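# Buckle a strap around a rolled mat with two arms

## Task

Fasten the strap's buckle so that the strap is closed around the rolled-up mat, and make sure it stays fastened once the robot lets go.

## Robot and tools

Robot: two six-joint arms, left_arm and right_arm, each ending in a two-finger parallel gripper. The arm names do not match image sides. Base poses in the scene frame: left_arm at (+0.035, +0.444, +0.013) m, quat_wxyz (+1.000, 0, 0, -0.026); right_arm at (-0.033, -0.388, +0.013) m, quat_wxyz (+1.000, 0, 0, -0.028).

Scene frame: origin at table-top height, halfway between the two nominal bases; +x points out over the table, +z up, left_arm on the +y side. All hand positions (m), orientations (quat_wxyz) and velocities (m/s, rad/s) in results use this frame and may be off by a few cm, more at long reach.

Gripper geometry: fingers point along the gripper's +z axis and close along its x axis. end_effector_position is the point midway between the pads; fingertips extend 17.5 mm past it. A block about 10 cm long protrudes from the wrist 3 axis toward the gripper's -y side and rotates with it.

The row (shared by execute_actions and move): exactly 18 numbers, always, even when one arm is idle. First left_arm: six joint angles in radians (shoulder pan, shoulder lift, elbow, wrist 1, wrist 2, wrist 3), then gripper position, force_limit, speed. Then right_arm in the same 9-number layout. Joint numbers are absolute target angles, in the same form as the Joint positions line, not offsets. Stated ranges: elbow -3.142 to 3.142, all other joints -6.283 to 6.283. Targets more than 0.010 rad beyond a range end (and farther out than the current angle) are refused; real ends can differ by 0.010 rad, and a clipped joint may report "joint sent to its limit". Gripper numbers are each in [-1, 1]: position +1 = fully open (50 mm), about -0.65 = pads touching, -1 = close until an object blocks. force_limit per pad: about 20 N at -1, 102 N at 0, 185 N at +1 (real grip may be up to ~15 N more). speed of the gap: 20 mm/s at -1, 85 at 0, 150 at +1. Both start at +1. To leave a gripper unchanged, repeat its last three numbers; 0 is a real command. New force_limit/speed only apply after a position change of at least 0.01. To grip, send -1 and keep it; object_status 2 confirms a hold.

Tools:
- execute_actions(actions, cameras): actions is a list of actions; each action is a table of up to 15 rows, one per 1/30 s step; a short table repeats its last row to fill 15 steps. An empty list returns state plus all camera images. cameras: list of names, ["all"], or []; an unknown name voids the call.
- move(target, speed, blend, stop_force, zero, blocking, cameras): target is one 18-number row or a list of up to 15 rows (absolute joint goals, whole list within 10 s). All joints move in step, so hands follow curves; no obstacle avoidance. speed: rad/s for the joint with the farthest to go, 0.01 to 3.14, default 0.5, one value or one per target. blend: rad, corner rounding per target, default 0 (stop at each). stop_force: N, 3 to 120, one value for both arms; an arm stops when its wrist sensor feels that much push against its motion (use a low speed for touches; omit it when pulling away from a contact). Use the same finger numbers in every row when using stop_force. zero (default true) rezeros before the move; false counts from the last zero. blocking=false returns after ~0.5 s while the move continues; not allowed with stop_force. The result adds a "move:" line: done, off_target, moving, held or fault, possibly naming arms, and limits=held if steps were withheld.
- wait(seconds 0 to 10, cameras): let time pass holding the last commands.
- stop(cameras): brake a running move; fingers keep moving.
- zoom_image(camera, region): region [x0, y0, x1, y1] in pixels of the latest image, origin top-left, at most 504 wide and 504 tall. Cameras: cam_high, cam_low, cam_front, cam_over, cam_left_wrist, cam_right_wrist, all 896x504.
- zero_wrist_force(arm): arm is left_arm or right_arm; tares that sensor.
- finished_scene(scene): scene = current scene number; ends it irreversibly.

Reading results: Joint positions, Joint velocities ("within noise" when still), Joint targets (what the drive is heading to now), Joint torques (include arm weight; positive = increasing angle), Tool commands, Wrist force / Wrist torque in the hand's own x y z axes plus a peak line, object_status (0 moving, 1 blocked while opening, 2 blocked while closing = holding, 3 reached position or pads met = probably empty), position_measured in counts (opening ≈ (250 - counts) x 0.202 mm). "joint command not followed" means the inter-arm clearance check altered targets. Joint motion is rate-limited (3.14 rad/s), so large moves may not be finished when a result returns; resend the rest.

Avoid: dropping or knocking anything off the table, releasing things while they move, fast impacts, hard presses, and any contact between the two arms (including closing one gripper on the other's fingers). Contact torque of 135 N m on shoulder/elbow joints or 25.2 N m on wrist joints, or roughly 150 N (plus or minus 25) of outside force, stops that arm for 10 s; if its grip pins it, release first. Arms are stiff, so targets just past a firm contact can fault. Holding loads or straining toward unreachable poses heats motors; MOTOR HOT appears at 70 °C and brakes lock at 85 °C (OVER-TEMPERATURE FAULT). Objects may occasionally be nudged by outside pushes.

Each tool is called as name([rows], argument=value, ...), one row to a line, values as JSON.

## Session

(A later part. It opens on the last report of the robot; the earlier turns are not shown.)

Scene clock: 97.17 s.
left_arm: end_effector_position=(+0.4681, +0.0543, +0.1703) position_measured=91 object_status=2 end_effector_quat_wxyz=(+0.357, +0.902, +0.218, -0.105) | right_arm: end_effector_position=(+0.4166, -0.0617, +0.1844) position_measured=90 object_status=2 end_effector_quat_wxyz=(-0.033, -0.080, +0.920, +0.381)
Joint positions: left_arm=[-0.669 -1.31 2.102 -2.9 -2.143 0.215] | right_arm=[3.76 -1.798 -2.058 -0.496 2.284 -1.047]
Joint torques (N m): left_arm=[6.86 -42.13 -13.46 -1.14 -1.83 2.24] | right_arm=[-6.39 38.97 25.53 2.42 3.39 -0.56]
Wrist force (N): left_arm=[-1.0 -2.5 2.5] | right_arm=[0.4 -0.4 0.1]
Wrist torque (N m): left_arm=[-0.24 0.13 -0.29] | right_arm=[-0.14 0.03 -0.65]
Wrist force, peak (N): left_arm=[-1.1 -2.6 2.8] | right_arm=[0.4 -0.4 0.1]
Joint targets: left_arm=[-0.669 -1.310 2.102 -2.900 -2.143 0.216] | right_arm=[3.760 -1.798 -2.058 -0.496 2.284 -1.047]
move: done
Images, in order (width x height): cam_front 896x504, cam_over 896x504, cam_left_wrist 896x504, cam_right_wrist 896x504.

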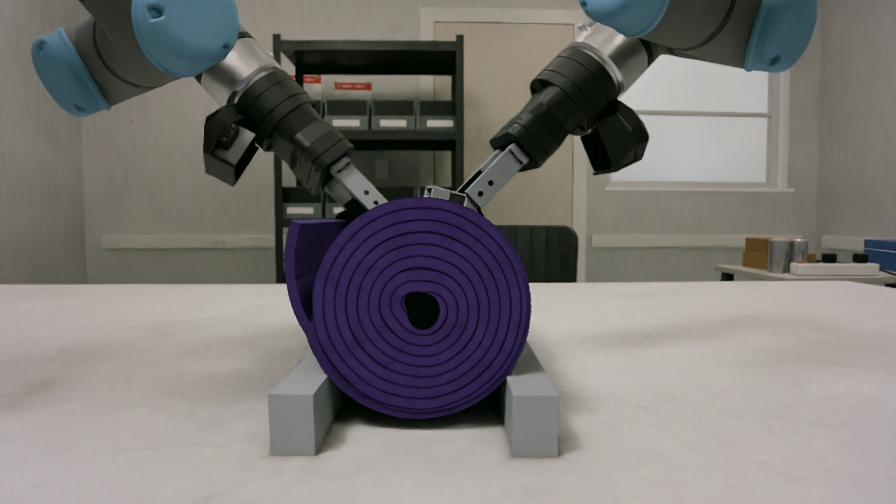

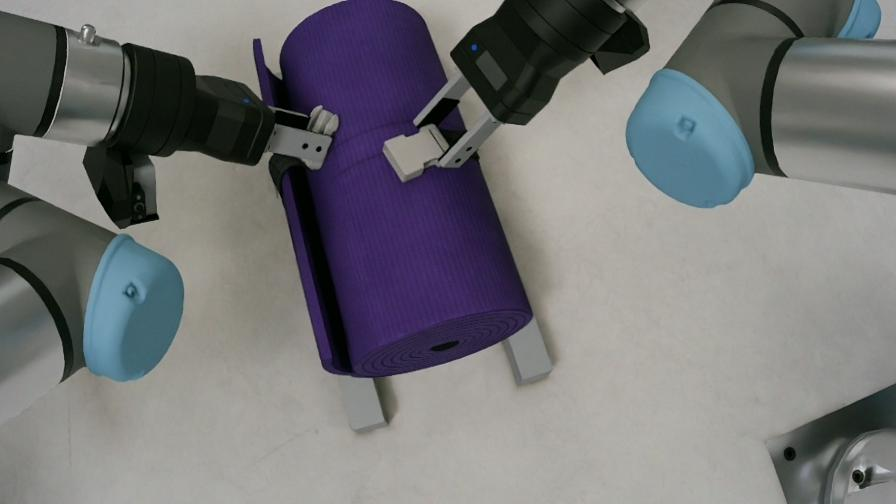

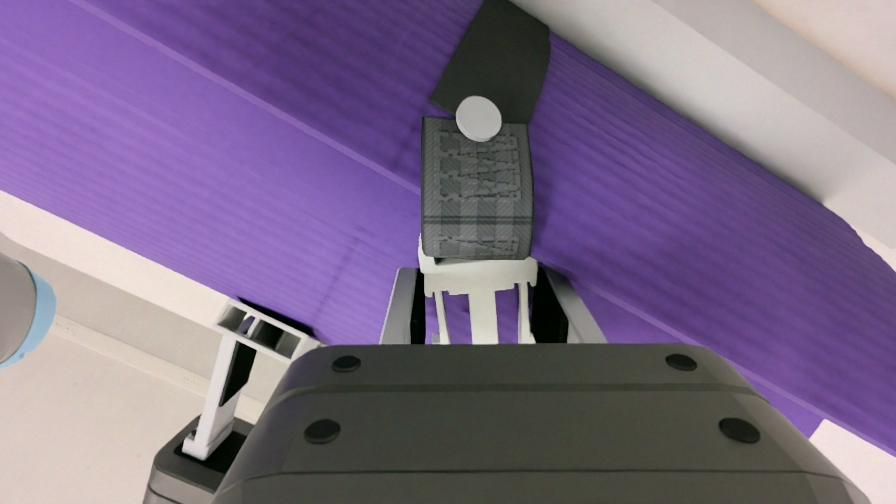

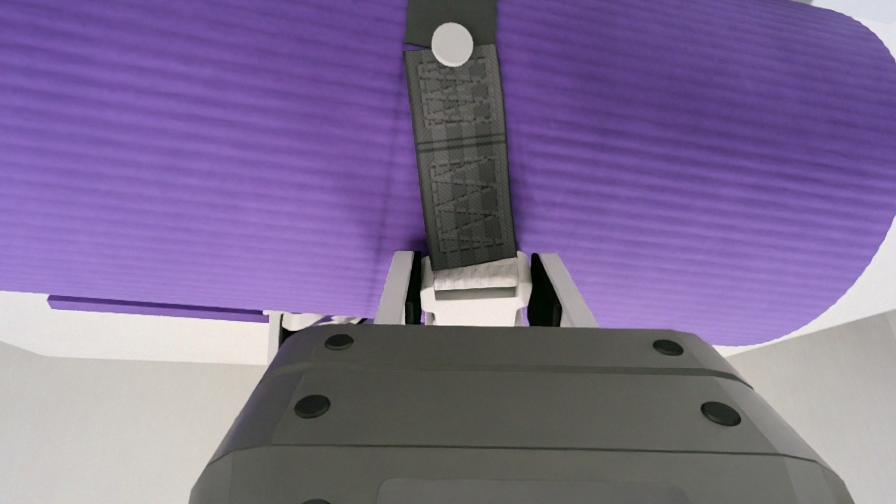

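move([
  [-0.7338,-1.4065,2.1136,-2.7903,-2.0682,0.7046,-1,-0.3,-1,3.7599,-1.7977,-2.0578,-0.496,2.2842,-1.0472,-1,0,-1],
  [-0.9768,-1.3571,1.667,-1.8807,-1.5708,0.594,-1,-0.3,-1,3.8303,-1.7227,-2.081,-0.4497,2.068,-0.7677,-1,0,-1],
], speed=0.2, stop_force=30, cameras=["cam_left_wrist","cam_right_wrist","cam_over","cam_front","cam_high"])

zoom_image(camera="cam_high", region=[420, 180, 500, 240])

zoom_image(camera="cam_front", region=[330, 160, 510, 230])

zoom_image(camera="cam_over", region=[240, 60, 500, 230])

Scene clock: 132.17 s.
left_arm: end_effector_position=(+0.4483, +0.0356, +0.1835) position_measured=91 object_status=2 end_effector_quat_wxyz=(+0.263, +0.965, -0.013, -0.018) | right_arm: end_effector_position=(+0.4273, -0.0624, +0.1942) position_measured=90 object_status=2 end_effector_quat_wxyz=(+0.009, +0.025, +0.945, +0.325)
Joint positions: left_arm=[-0.793 -1.395 2.004 -2.567 -1.946 0.677] | right_arm=[3.83 -1.723 -2.081 -0.45 2.068 -0.768]
Joint torques (N m): left_arm=[-14.41 -26.65 -23.95 -2.3 1.15 2.32] | right_arm=[-7.29 17.6 26.15 2.96 3.88 -1.38]
Wrist force (N): left_arm=[-6.0 -6.6 -27.9] | right_arm=[0.7 -2.1 0.2]
Wrist torque (N m): left_arm=[0.04 0.14 -0.36] | right_arm=[-0.18 0.04 -0.57]
Wrist force, peak (N): left_arm=[-11.5 -11.1 -36.1] | right_arm=[-0.3 -3.4 1.5]
Joint targets: left_arm=[-0.793 -1.395 2.004 -2.567 -1.946 0.677] | right_arm=[3.830 -1.723 -2.081 -0.450 2.068 -0.768]
move: contact (left_arm); left_arm: the wrist 1 is farthest, 0.687 rad from its target
Images, in order (width x height): cam_high 896x504, cam_front 896x504, cam_over 896x504, cam_left_wrist 896x504, cam_right_wrist 896x504.

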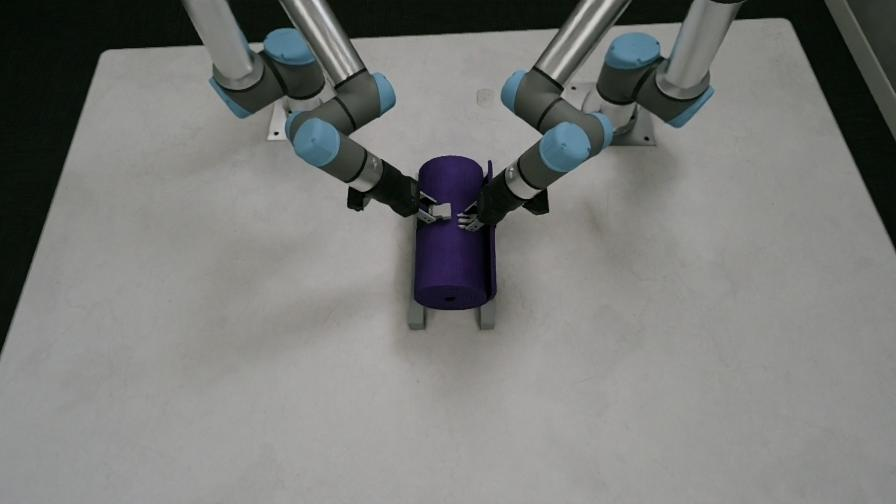

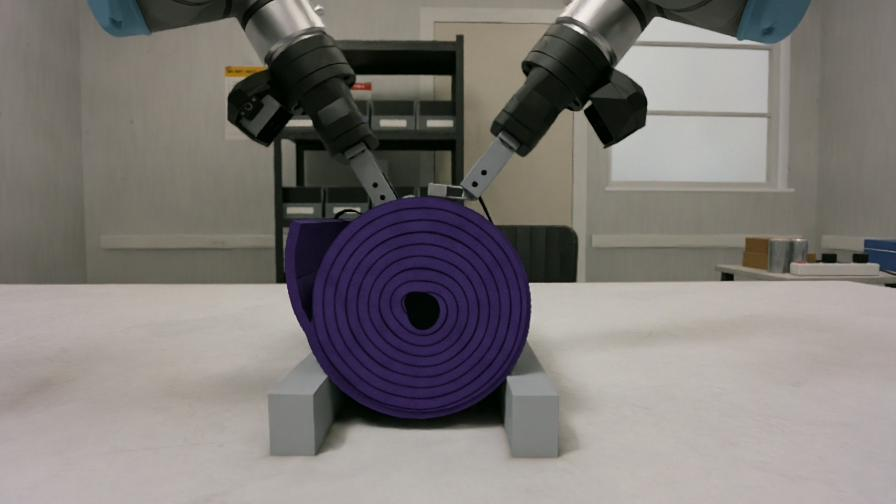

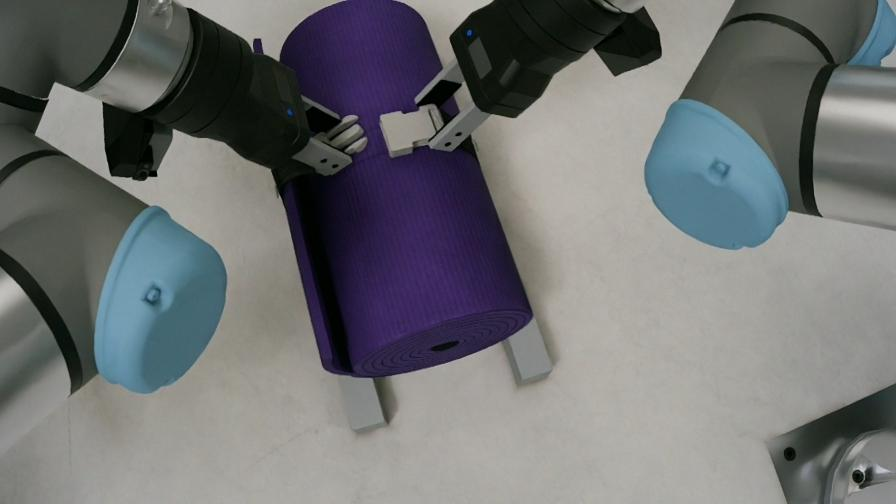

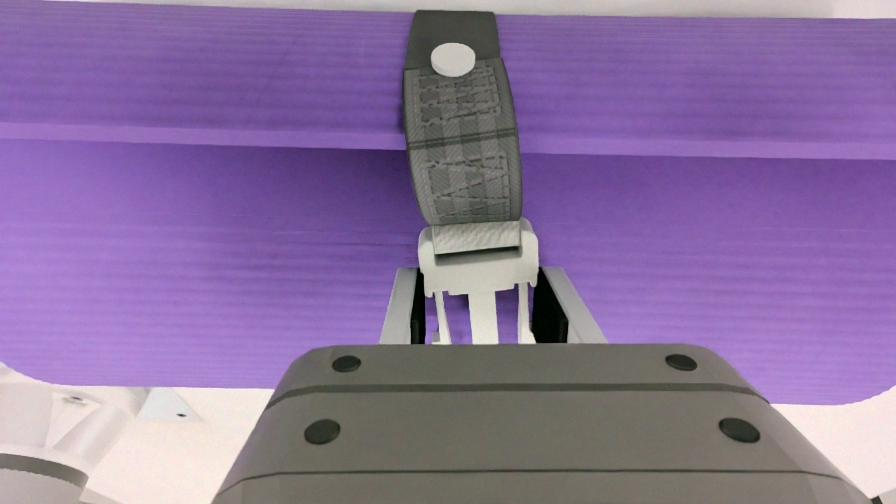

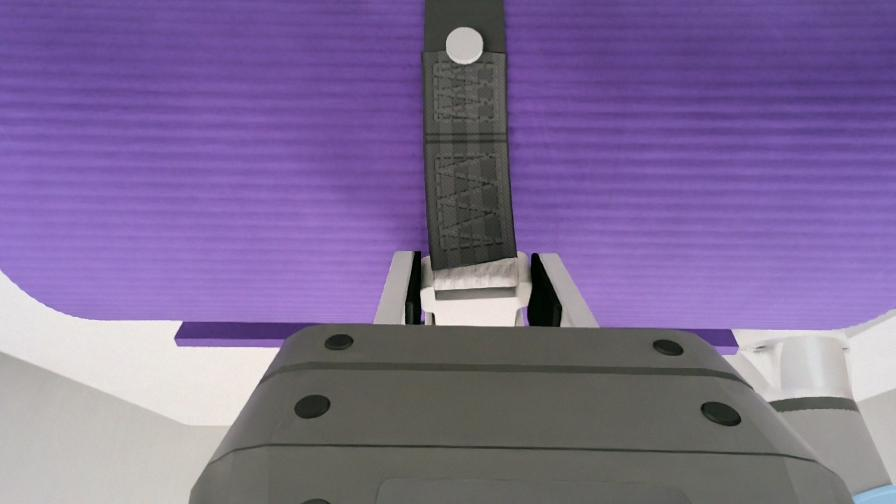

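Scaled by 6.300.

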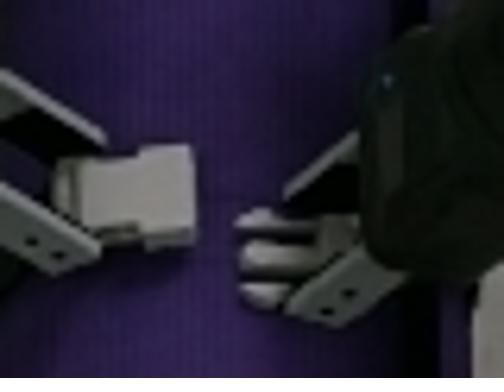

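Scaled by 2.800.

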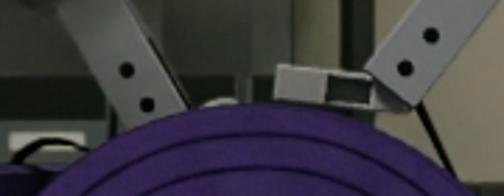

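Scaled by 1.938.

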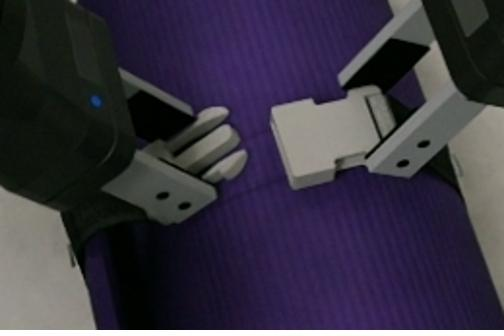

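move([
  [-0.793,-1.46,2.004,-2.502,-1.946,0.677,-1,-0.3,-1,3.8303,-1.7227,-2.081,-0.4497,2.068,-0.7677,-1,0,-1],
  [-0.9768,-1.3571,1.667,-1.8807,-1.5708,0.594,-1,-0.3,-1,3.8303,-1.7227,-2.081,-0.4497,2.068,-0.7677,-1,0,-1],
], speed=0.2, cameras=["cam_left_wrist","cam_over","cam_front","cam_high"])

zoom_image(camera="cam_high", region=[420, 180, 500, 240])

zoom_image(camera="cam_front", region=[330, 160, 510, 230])

zoom_image(camera="cam_over", region=[240, 60, 500, 230])

Scene clock: 143.07 s.
left_arm: end_effector_position=(+0.4401, +0.0297, +0.2118) position_measured=91 object_status=2 end_effector_quat_wxyz=(+0.000, +1.000, -0.026, +0.000) | right_arm: end_effector_position=(+0.4274, -0.0624, +0.1942) position_measured=90 object_status=2 end_effector_quat_wxyz=(+0.009, +0.025, +0.945, +0.326)
Joint positions: left_arm=[-0.977 -1.357 1.667 -1.881 -1.571 0.594] | right_arm=[3.83 -1.723 -2.081 -0.45 2.068 -0.768]
Joint torques (N m): left_arm=[10.97 -45.88 -19.14 -5.16 -1.52 2.33] | right_arm=[-7.18 17.13 27.6 2.93 3.83 -1.15]
Wrist force (N): left_arm=[-1.2 -1.1 2.0] | right_arm=[0.7 -2.1 0.2]
Wrist torque (N m): left_arm=[-0.04 -0.03 -0.15] | right_arm=[-0.19 0.05 -0.57]
Wrist force, peak (N): left_arm=[-6.1 -6.7 -28.1] | right_arm=[-0.1 -3.4 1.6]
Joint targets: left_arm=[-0.977 -1.357 1.667 -1.881 -1.571 0.594] | right_arm=[3.830 -1.723 -2.081 -0.450 2.068 -0.768]
move: done
Images, in order (width x height): cam_high 896x504, cam_front 896x504, cam_over 896x504, cam_left_wrist 896x504.

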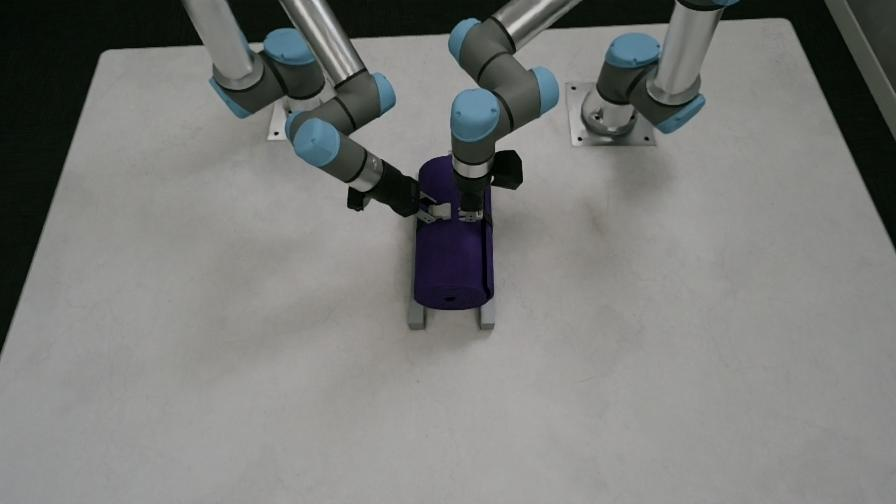

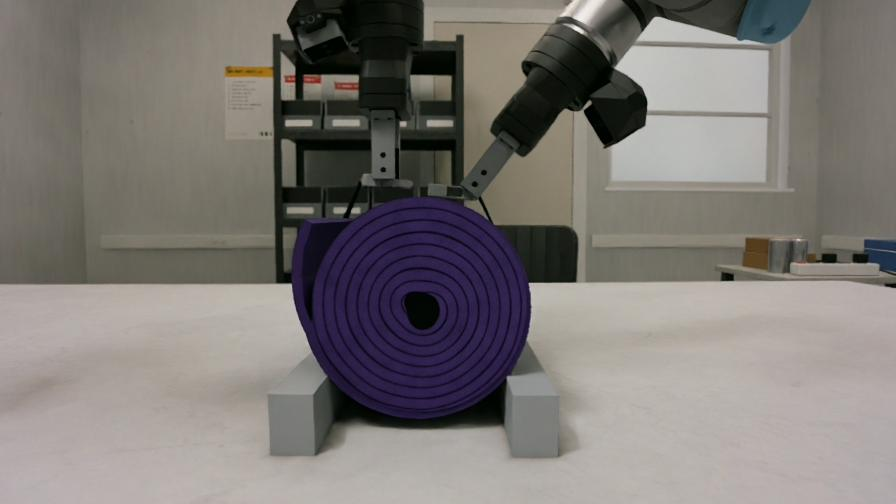

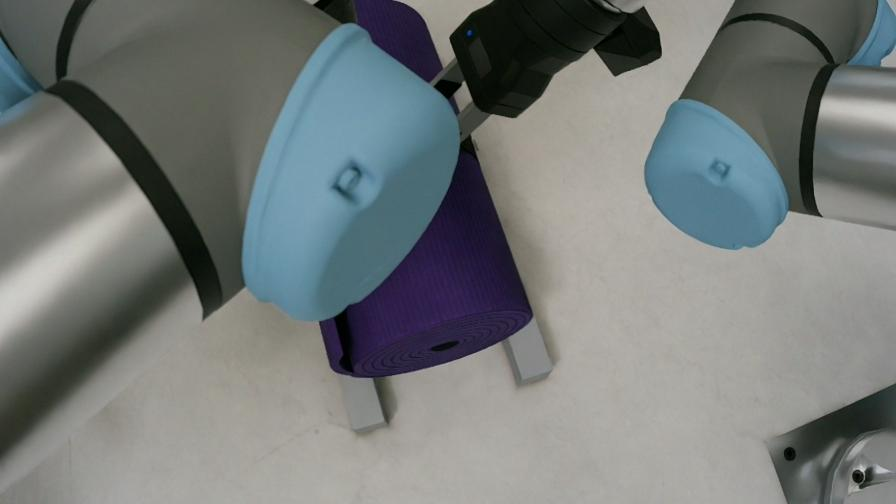

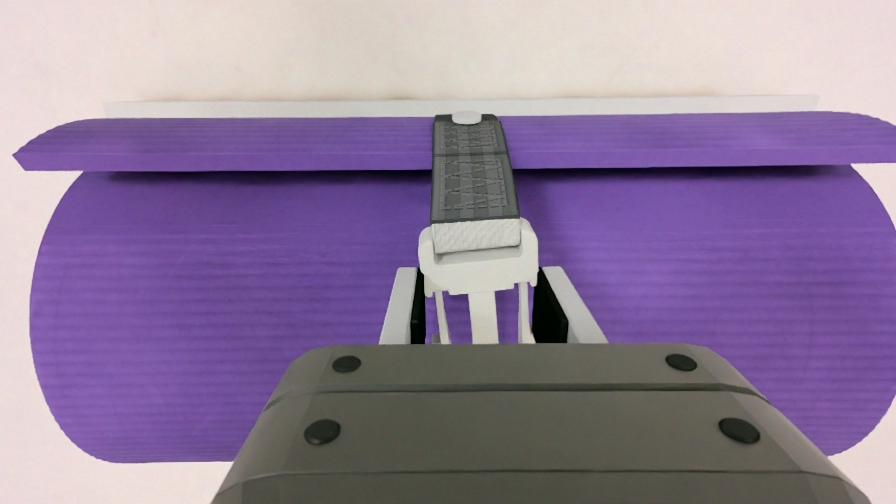

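Scaled by 6.300.

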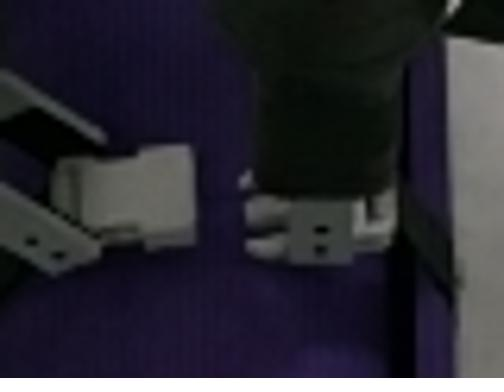

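Scaled by 2.800.

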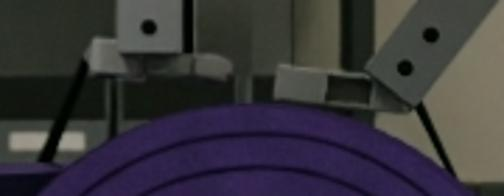

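Scaled by 1.938.

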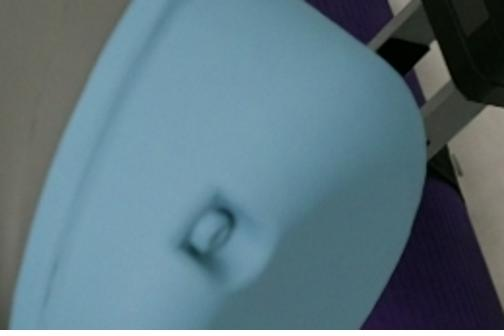

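zoom_image(camera="cam_high", region=[425, 195, 485, 228])

zoom_image(camera="cam_front", region=[350, 165, 490, 215])

Scaled by 8.400.

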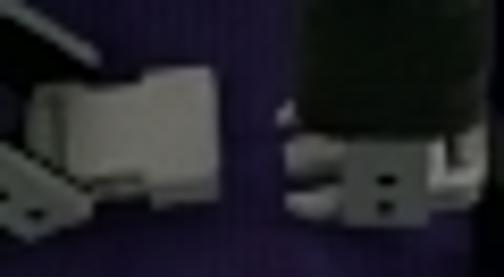

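Scaled by 3.600.

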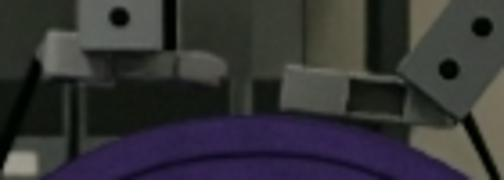

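move(target=[-0.9937,-1.3487,1.666,-1.8881,-1.5708,0.5771,-1,-0.3,-1,3.8303,-1.7227,-2.081,-0.4497,2.068,-0.7677,-1,0,-1], speed=0.15, stop_force=12, cameras=["cam_front","cam_high"])

zoom_image(camera="cam_high", region=[425, 195, 485, 228])

zoom_image(camera="cam_front", region=[350, 165, 490, 215])

Scene clock: 168.13 s.
left_arm: end_effector_position=(+0.4343, +0.0208, +0.2083) position_measured=91 object_status=2 end_effector_quat_wxyz=(+0.000, +1.000, -0.026, +0.000) | right_arm: end_effector_position=(+0.4274, -0.0624, +0.1942) position_measured=90 object_status=2 end_effector_quat_wxyz=(+0.009, +0.025, +0.945, +0.326)
Joint positions: left_arm=[-0.994 -1.349 1.666 -1.888 -1.571 0.577] | right_arm=[3.83 -1.723 -2.081 -0.45 2.068 -0.768]
Joint torques (N m): left_arm=[10.43 -44.54 -27.86 -0.86 1.8 2.46] | right_arm=[-7.04 16.81 27.4 2.97 3.6 -1.29]
Wrist force (N): left_arm=[-0.4 -1.4 2.1] | right_arm=[0.5 -2.3 0.5]
Wrist torque (N m): left_arm=[-0.06 -0.07 -0.15] | right_arm=[-0.18 0.05 -0.57]
Wrist force, peak (N): left_arm=[-0.9 -1.1 2.9] | right_arm=[-0.1 -3.3 1.6]
Joint targets: left_arm=[-0.994 -1.349 1.666 -1.888 -1.571 0.577] | right_arm=[3.830 -1.723 -2.081 -0.450 2.068 -0.768]
move: done
Images, in order (width x height): cam_high 896x504, cam_front 896x504.

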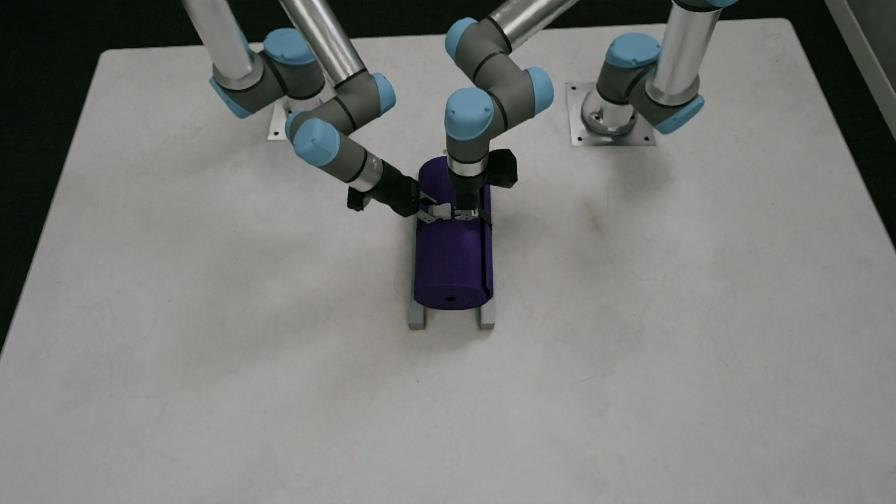

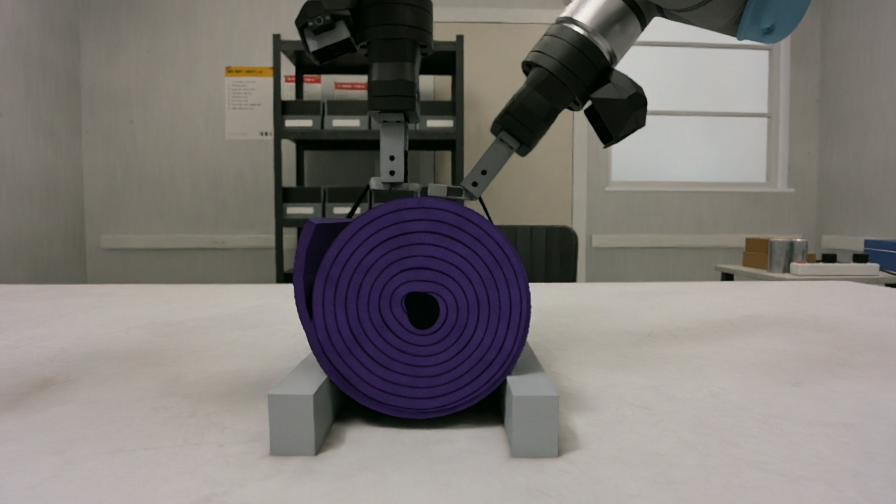

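Scaled by 8.400.

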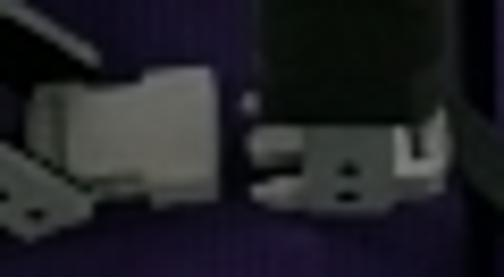

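Scaled by 3.600.

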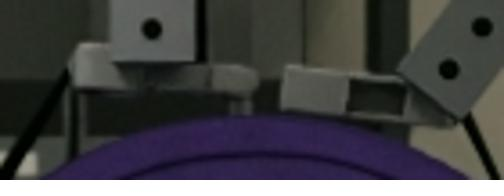

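move([
  [-0.9991,-1.3489,1.6699,-1.8918,-1.5708,0.5717,-1,-0.3,-1,3.8303,-1.7227,-2.081,-0.4497,2.068,-0.7677,-1,0,-1],
  [-1.0124,-1.3246,1.6447,-1.8909,-1.5708,0.5584,-1,-0.3,-1,3.8303,-1.7227,-2.081,-0.4497,2.068,-0.7677,-1,0,-1],
], speed=0.05, stop_force=12, cameras=["cam_front","cam_high","cam_left_wrist"])

zoom_image(camera="cam_high", region=[425, 195, 485, 228])

zoom_image(camera="cam_front", region=[350, 165, 490, 215])

Scene clock: 181.57 s.
left_arm: end_effector_position=(+0.4315, +0.0121, +0.2060) position_measured=91 object_status=2 end_effector_quat_wxyz=(+0.000, +1.000, -0.026, +0.000) | right_arm: end_effector_position=(+0.4274, -0.0624, +0.1942) position_measured=90 object_status=2 end_effector_quat_wxyz=(+0.009, +0.025, +0.945, +0.325)
Joint positions: left_arm=[-1.006 -1.337 1.657 -1.891 -1.571 0.565] | right_arm=[3.83 -1.723 -2.081 -0.45 2.068 -0.768]
Joint torques (N m): left_arm=[8.47 -36.08 -29.33 -6.83 -2.86 2.53] | right_arm=[10.25 24.4 27.41 6.09 3.66 -1.19]
Wrist force (N): left_arm=[-0.8 -7.9 1.9] | right_arm=[-0.7 -9.5 -1.5]
Wrist torque (N m): left_arm=[-0.03 -0.03 -0.20] | right_arm=[-0.27 0.01 -0.55]
Wrist force, peak (N): left_arm=[-1.3 -17.9 0.7] | right_arm=[-1.3 -18.8 -6.1]
Joint targets: left_arm=[-1.006 -1.337 1.657 -1.891 -1.571 0.565] | right_arm=[3.830 -1.723 -2.081 -0.450 2.068 -0.768]
move: contact (left_arm); path passed 1 of 2 targets; left_arm: the elbow is farthest, 0.013 rad from its target
Images, in order (width x height): cam_high 896x504, cam_front 896x504, cam_left_wrist 896x504.

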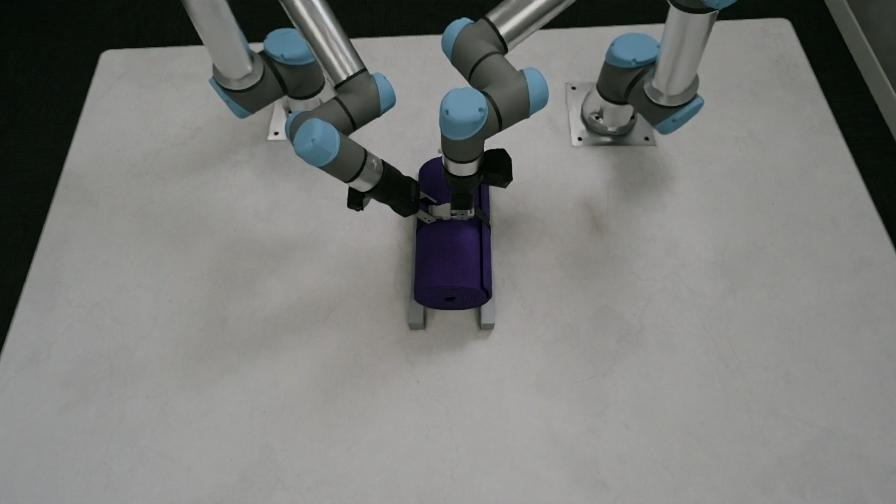

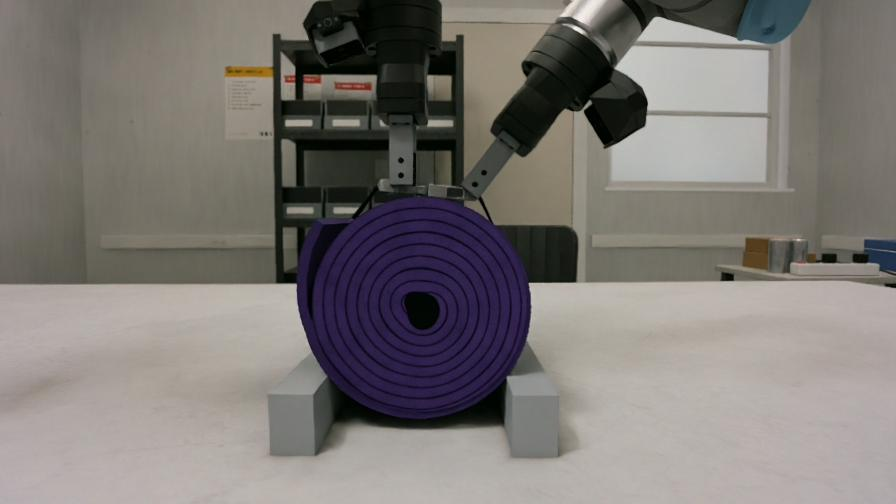

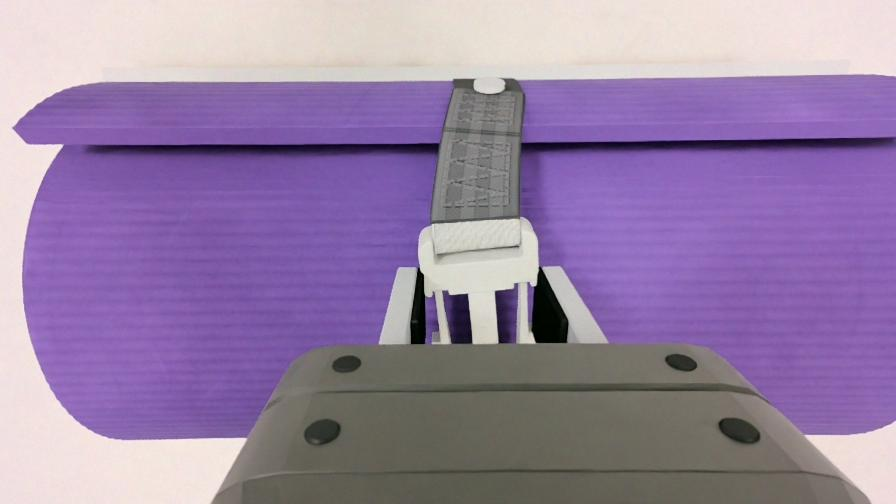

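Scaled by 8.400.

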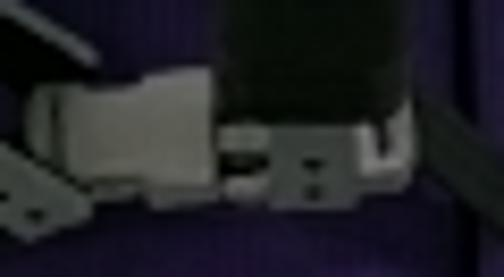

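Scaled by 3.600.

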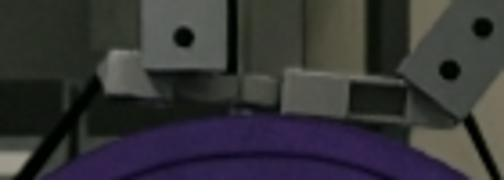

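move(target=[-0.9983,-1.3375,1.657,-1.8903,-1.5708,0.6405,-1,-0.3,-1,3.8303,-1.7227,-2.081,-0.4497,2.068,-0.7677,-1,0,-1], speed=0.1, cameras=["cam_high","cam_front"])

zoom_image(camera="cam_high", region=[425, 195, 485, 228])

zoom_image(camera="cam_front", region=[350, 165, 490, 215])

Scene clock: 204.73 s.
left_arm: end_effector_position=(+0.4346, +0.0152, +0.2064) position_measured=91 object_status=2 end_effector_quat_wxyz=(+0.000, +0.998, -0.060, +0.000) end_effector_velocity=(+0.000, +0.001, +0.001) end_effector_angular_velocity=(-0.001, +0.000, +0.006) | right_arm: end_effector_position=(+0.4273, -0.0624, +0.1942) position_measured=90 object_status=2 end_effector_quat_wxyz=(+0.009, +0.025, +0.945, +0.326)
Joint positions: left_arm=[-0.998 -1.338 1.657 -1.89 -1.571 0.641] | right_arm=[3.83 -1.723 -2.081 -0.45 2.068 -0.768]
Joint velocities: left_arm=[0 -0.002 0.001 0 0 -0.006] | right_arm=[within noise]
Joint torques (N m): left_arm=[3.53 -45.99 -31.42 -0.72 -1.89 -2.31] | right_arm=[1.25 36.07 27.27 4.01 3.45 -1.21]
Wrist force (N): left_arm=[-1.0 -1.5 1.7] | right_arm=[0.5 -1.4 0.2]
Wrist torque (N m): left_arm=[-0.06 -0.04 -0.23] | right_arm=[-0.07 0.07 -0.57]
Wrist force, peak (N): left_arm=[-0.8 -8.1 2.1] | right_arm=[-1.0 -9.6 -1.2]
Joint targets: left_arm=[-0.998 -1.337 1.657 -1.890 -1.571 0.641] | right_arm=[3.830 -1.723 -2.081 -0.450 2.068 -0.768]
move: done
Images, in order (width x height): cam_high 896x504, cam_front 896x504.

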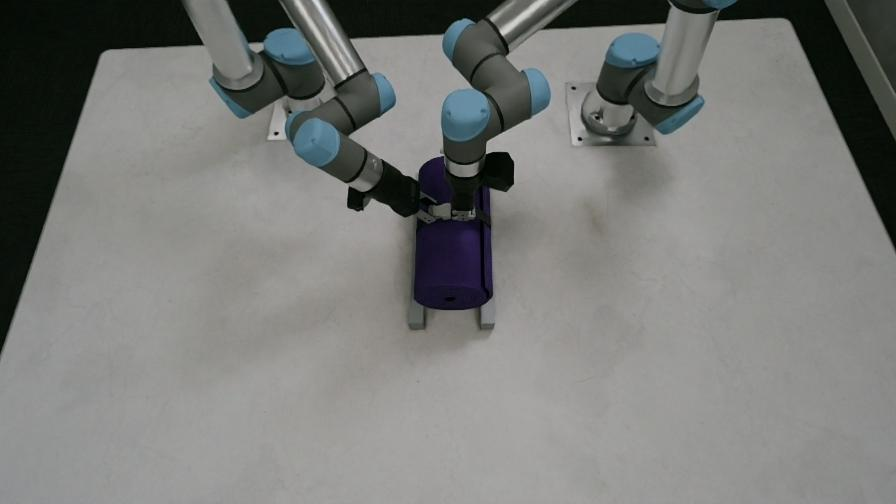

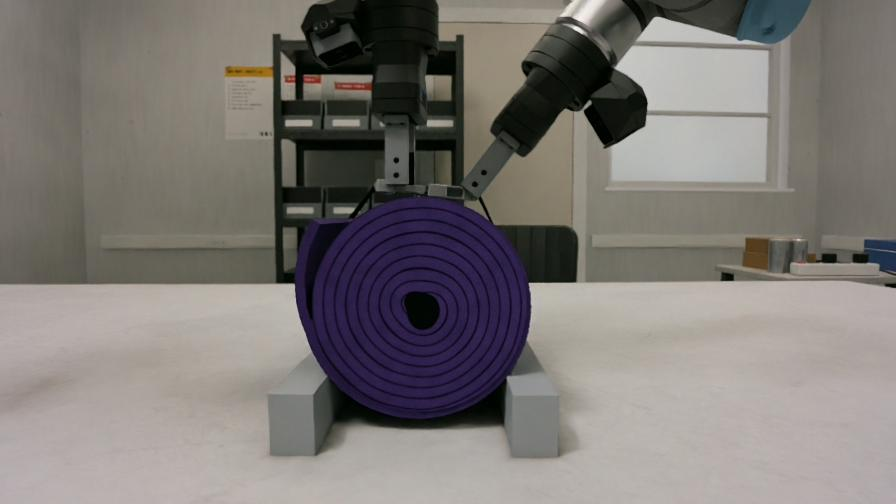

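Scaled by 8.400.

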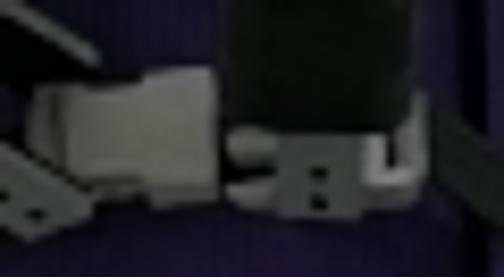

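Scaled by 3.600.

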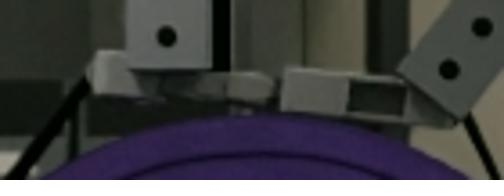

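move([
  [-1.0011,-1.3401,1.6603,-1.891,-1.5708,0.6377,-1,-0.3,-1,3.8303,-1.7227,-2.081,-0.4497,2.068,-0.7677,-1,0,-1],
  [-1.0124,-1.3199,1.6392,-1.8901,-1.5708,0.6264,-1,-0.3,-1,3.8303,-1.7227,-2.081,-0.4497,2.068,-0.7677,-1,0,-1],
], speed=0.04, stop_force=15, cameras=["cam_high","cam_front","cam_low"])

zoom_image(camera="cam_high", region=[425, 195, 485, 228])

zoom_image(camera="cam_front", region=[350, 165, 490, 215])

zoom_image(camera="cam_low", region=[510, 160, 590, 205])

Scene clock: 216.60 s.
left_arm: end_effector_position=(+0.4325, +0.0115, +0.2059) position_measured=91 object_status=2 end_effector_quat_wxyz=(+0.000, +0.998, -0.060, +0.000) | right_arm: end_effector_position=(+0.4274, -0.0624, +0.1942) position_measured=90 object_status=2 end_effector_quat_wxyz=(+0.009, +0.025, +0.945, +0.326)
Joint positions: left_arm=[-1.005 -1.334 1.654 -1.891 -1.571 0.634] | right_arm=[3.83 -1.723 -2.081 -0.45 2.068 -0.768]
Joint torques (N m): left_arm=[6.86 -35.64 -31.68 -7.81 -1.98 2.56] | right_arm=[11.68 26.99 27.16 6.75 3.44 -1.23]
Wrist force (N): left_arm=[-2.6 -12.0 1.0] | right_arm=[-1.4 -12.5 -3.2]
Wrist torque (N m): left_arm=[-0.05 -0.03 -0.19] | right_arm=[-0.13 0.01 -0.51]
Wrist force, peak (N): left_arm=[-4.0 -19.3 -1.3] | right_arm=[-2.1 -20.3 -6.1]
Joint targets: left_arm=[-1.005 -1.334 1.654 -1.891 -1.571 0.634] | right_arm=[3.830 -1.723 -2.081 -0.450 2.068 -0.768]
move: contact (left_arm); path passed 1 of 2 targets; left_arm: the elbow is farthest, 0.015 rad from its target
Images, in order (width x height): cam_high 896x504, cam_low 896x504, cam_front 896x504.

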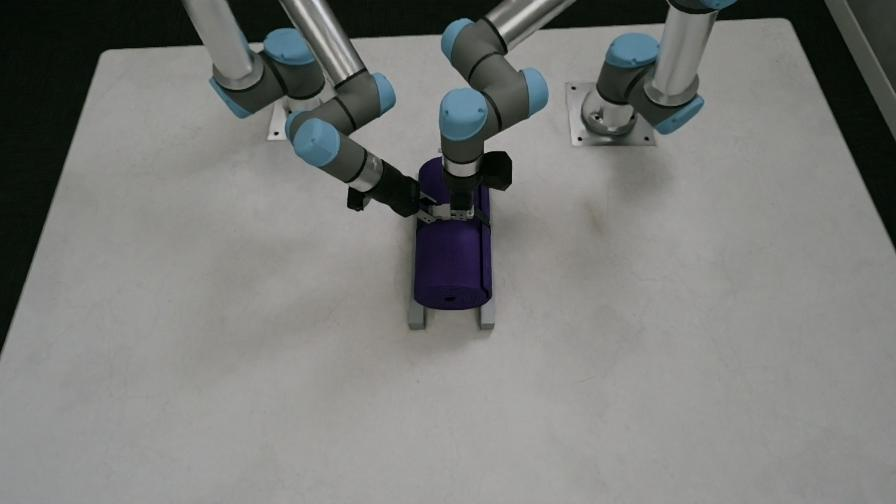

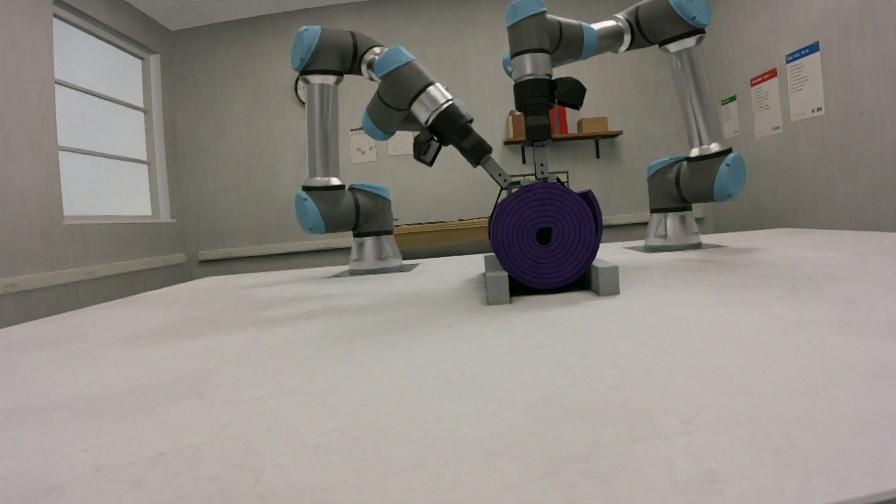

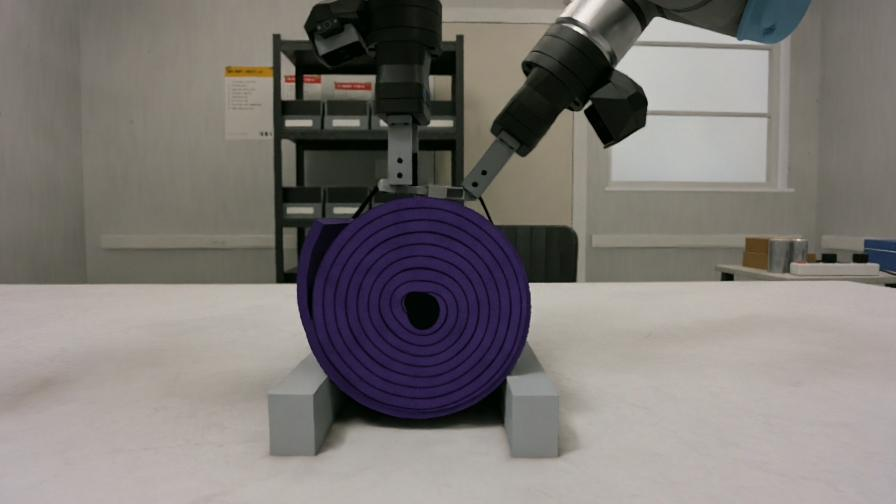

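Scaled by 8.400.

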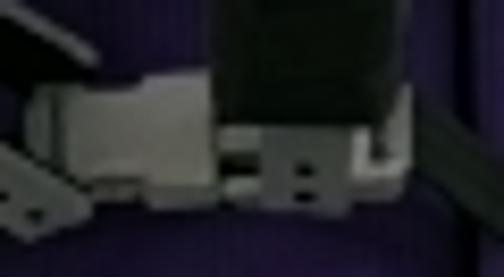

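Scaled by 3.600.

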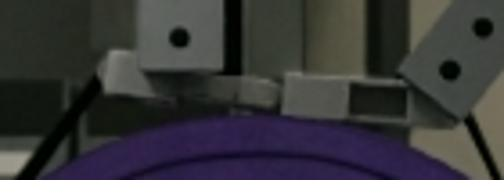

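Scaled by 6.300.

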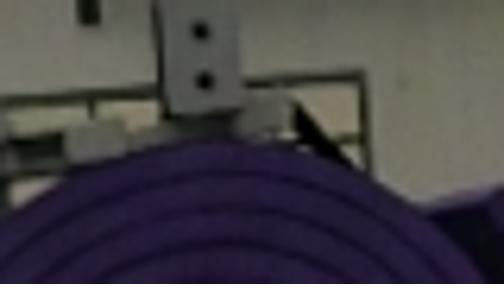

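move(target=[-1.0124,-1.3199,1.6392,-1.8901,-1.5708,0.6264,-1,-0.3,-1,3.8303,-1.7227,-2.081,-0.4497,2.068,-0.7677,-1,0,-1], speed=0.03, stop_force=35, cameras=["cam_high","cam_front","cam_left_wrist"])

zoom_image(camera="cam_high", region=[425, 195, 485, 228])

zoom_image(camera="cam_front", region=[350, 165, 490, 215])

Scene clock: 230.43 s.
left_arm: end_effector_position=(+0.4320, +0.0032, +0.2047) position_measured=252 object_status=3 end_effector_quat_wxyz=(+0.000, +0.998, -0.060, +0.000) | right_arm: end_effector_position=(+0.4274, -0.0624, +0.1942) position_measured=91 object_status=2 end_effector_quat_wxyz=(+0.009, +0.025, +0.945, +0.326)
Joint positions: left_arm=[-1.012 -1.32 1.639 -1.89 -1.571 0.626] | right_arm=[3.83 -1.723 -2.081 -0.45 2.068 -0.768]
Joint torques (N m): left_arm=[11.69 -47.26 -17.18 -0.51 2.32 2.24] | right_arm=[-6.71 17.92 22.15 2.94 -1.33 -1.09]
Wrist force (N): left_arm=[-0.7 -2.0 1.6] | right_arm=[1.4 -2.5 0.7]
Wrist torque (N m): left_arm=[-0.21 -0.06 -0.14] | right_arm=[-0.22 -0.07 -0.57]
Wrist force, peak (N): left_arm=[-7.8 -44.4 -15.3] | right_arm=[-1.0 -28.8 -22.1]
Joint targets: left_arm=[-1.012 -1.320 1.639 -1.890 -1.571 0.626] | right_arm=[3.830 -1.723 -2.081 -0.450 2.068 -0.768]
move: done
Images, in order (width x height): cam_high 896x504, cam_front 896x504, cam_left_wrist 896x504.

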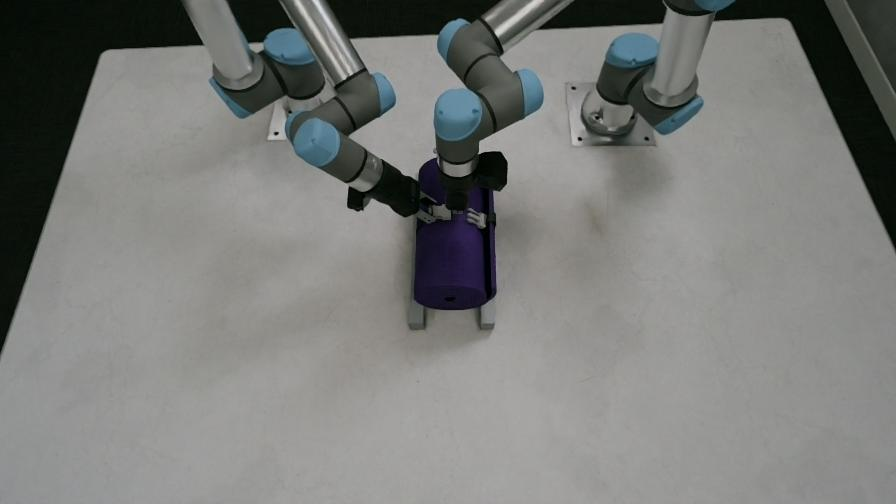

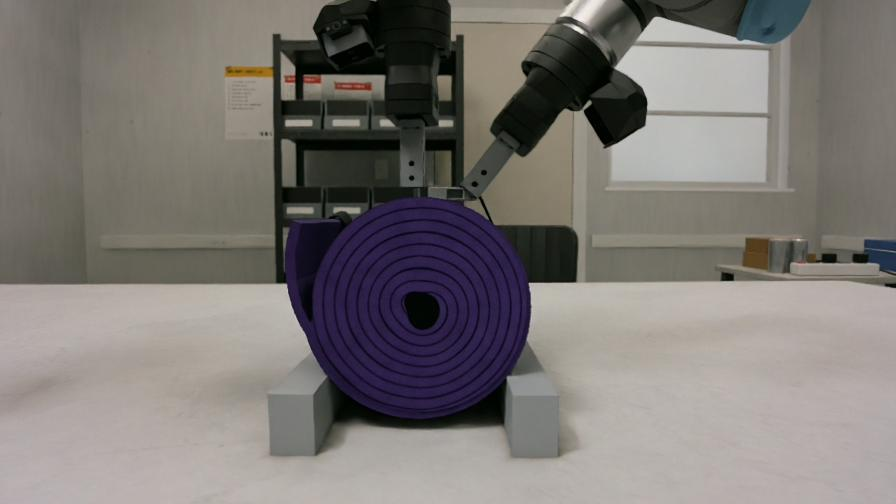

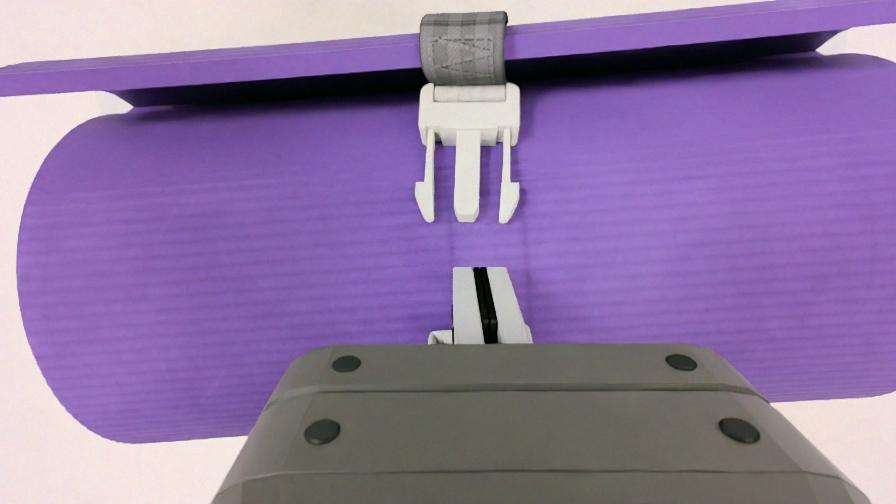

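Scaled by 8.400.

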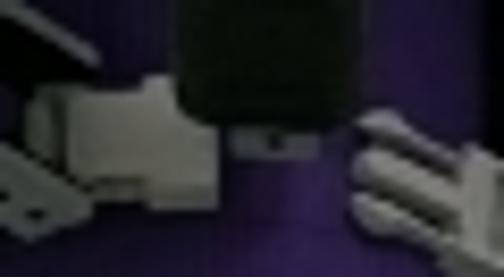

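Scaled by 3.600.

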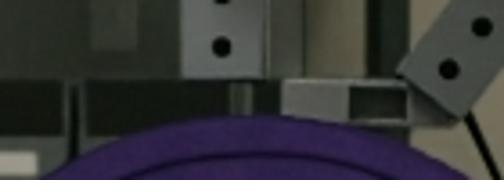

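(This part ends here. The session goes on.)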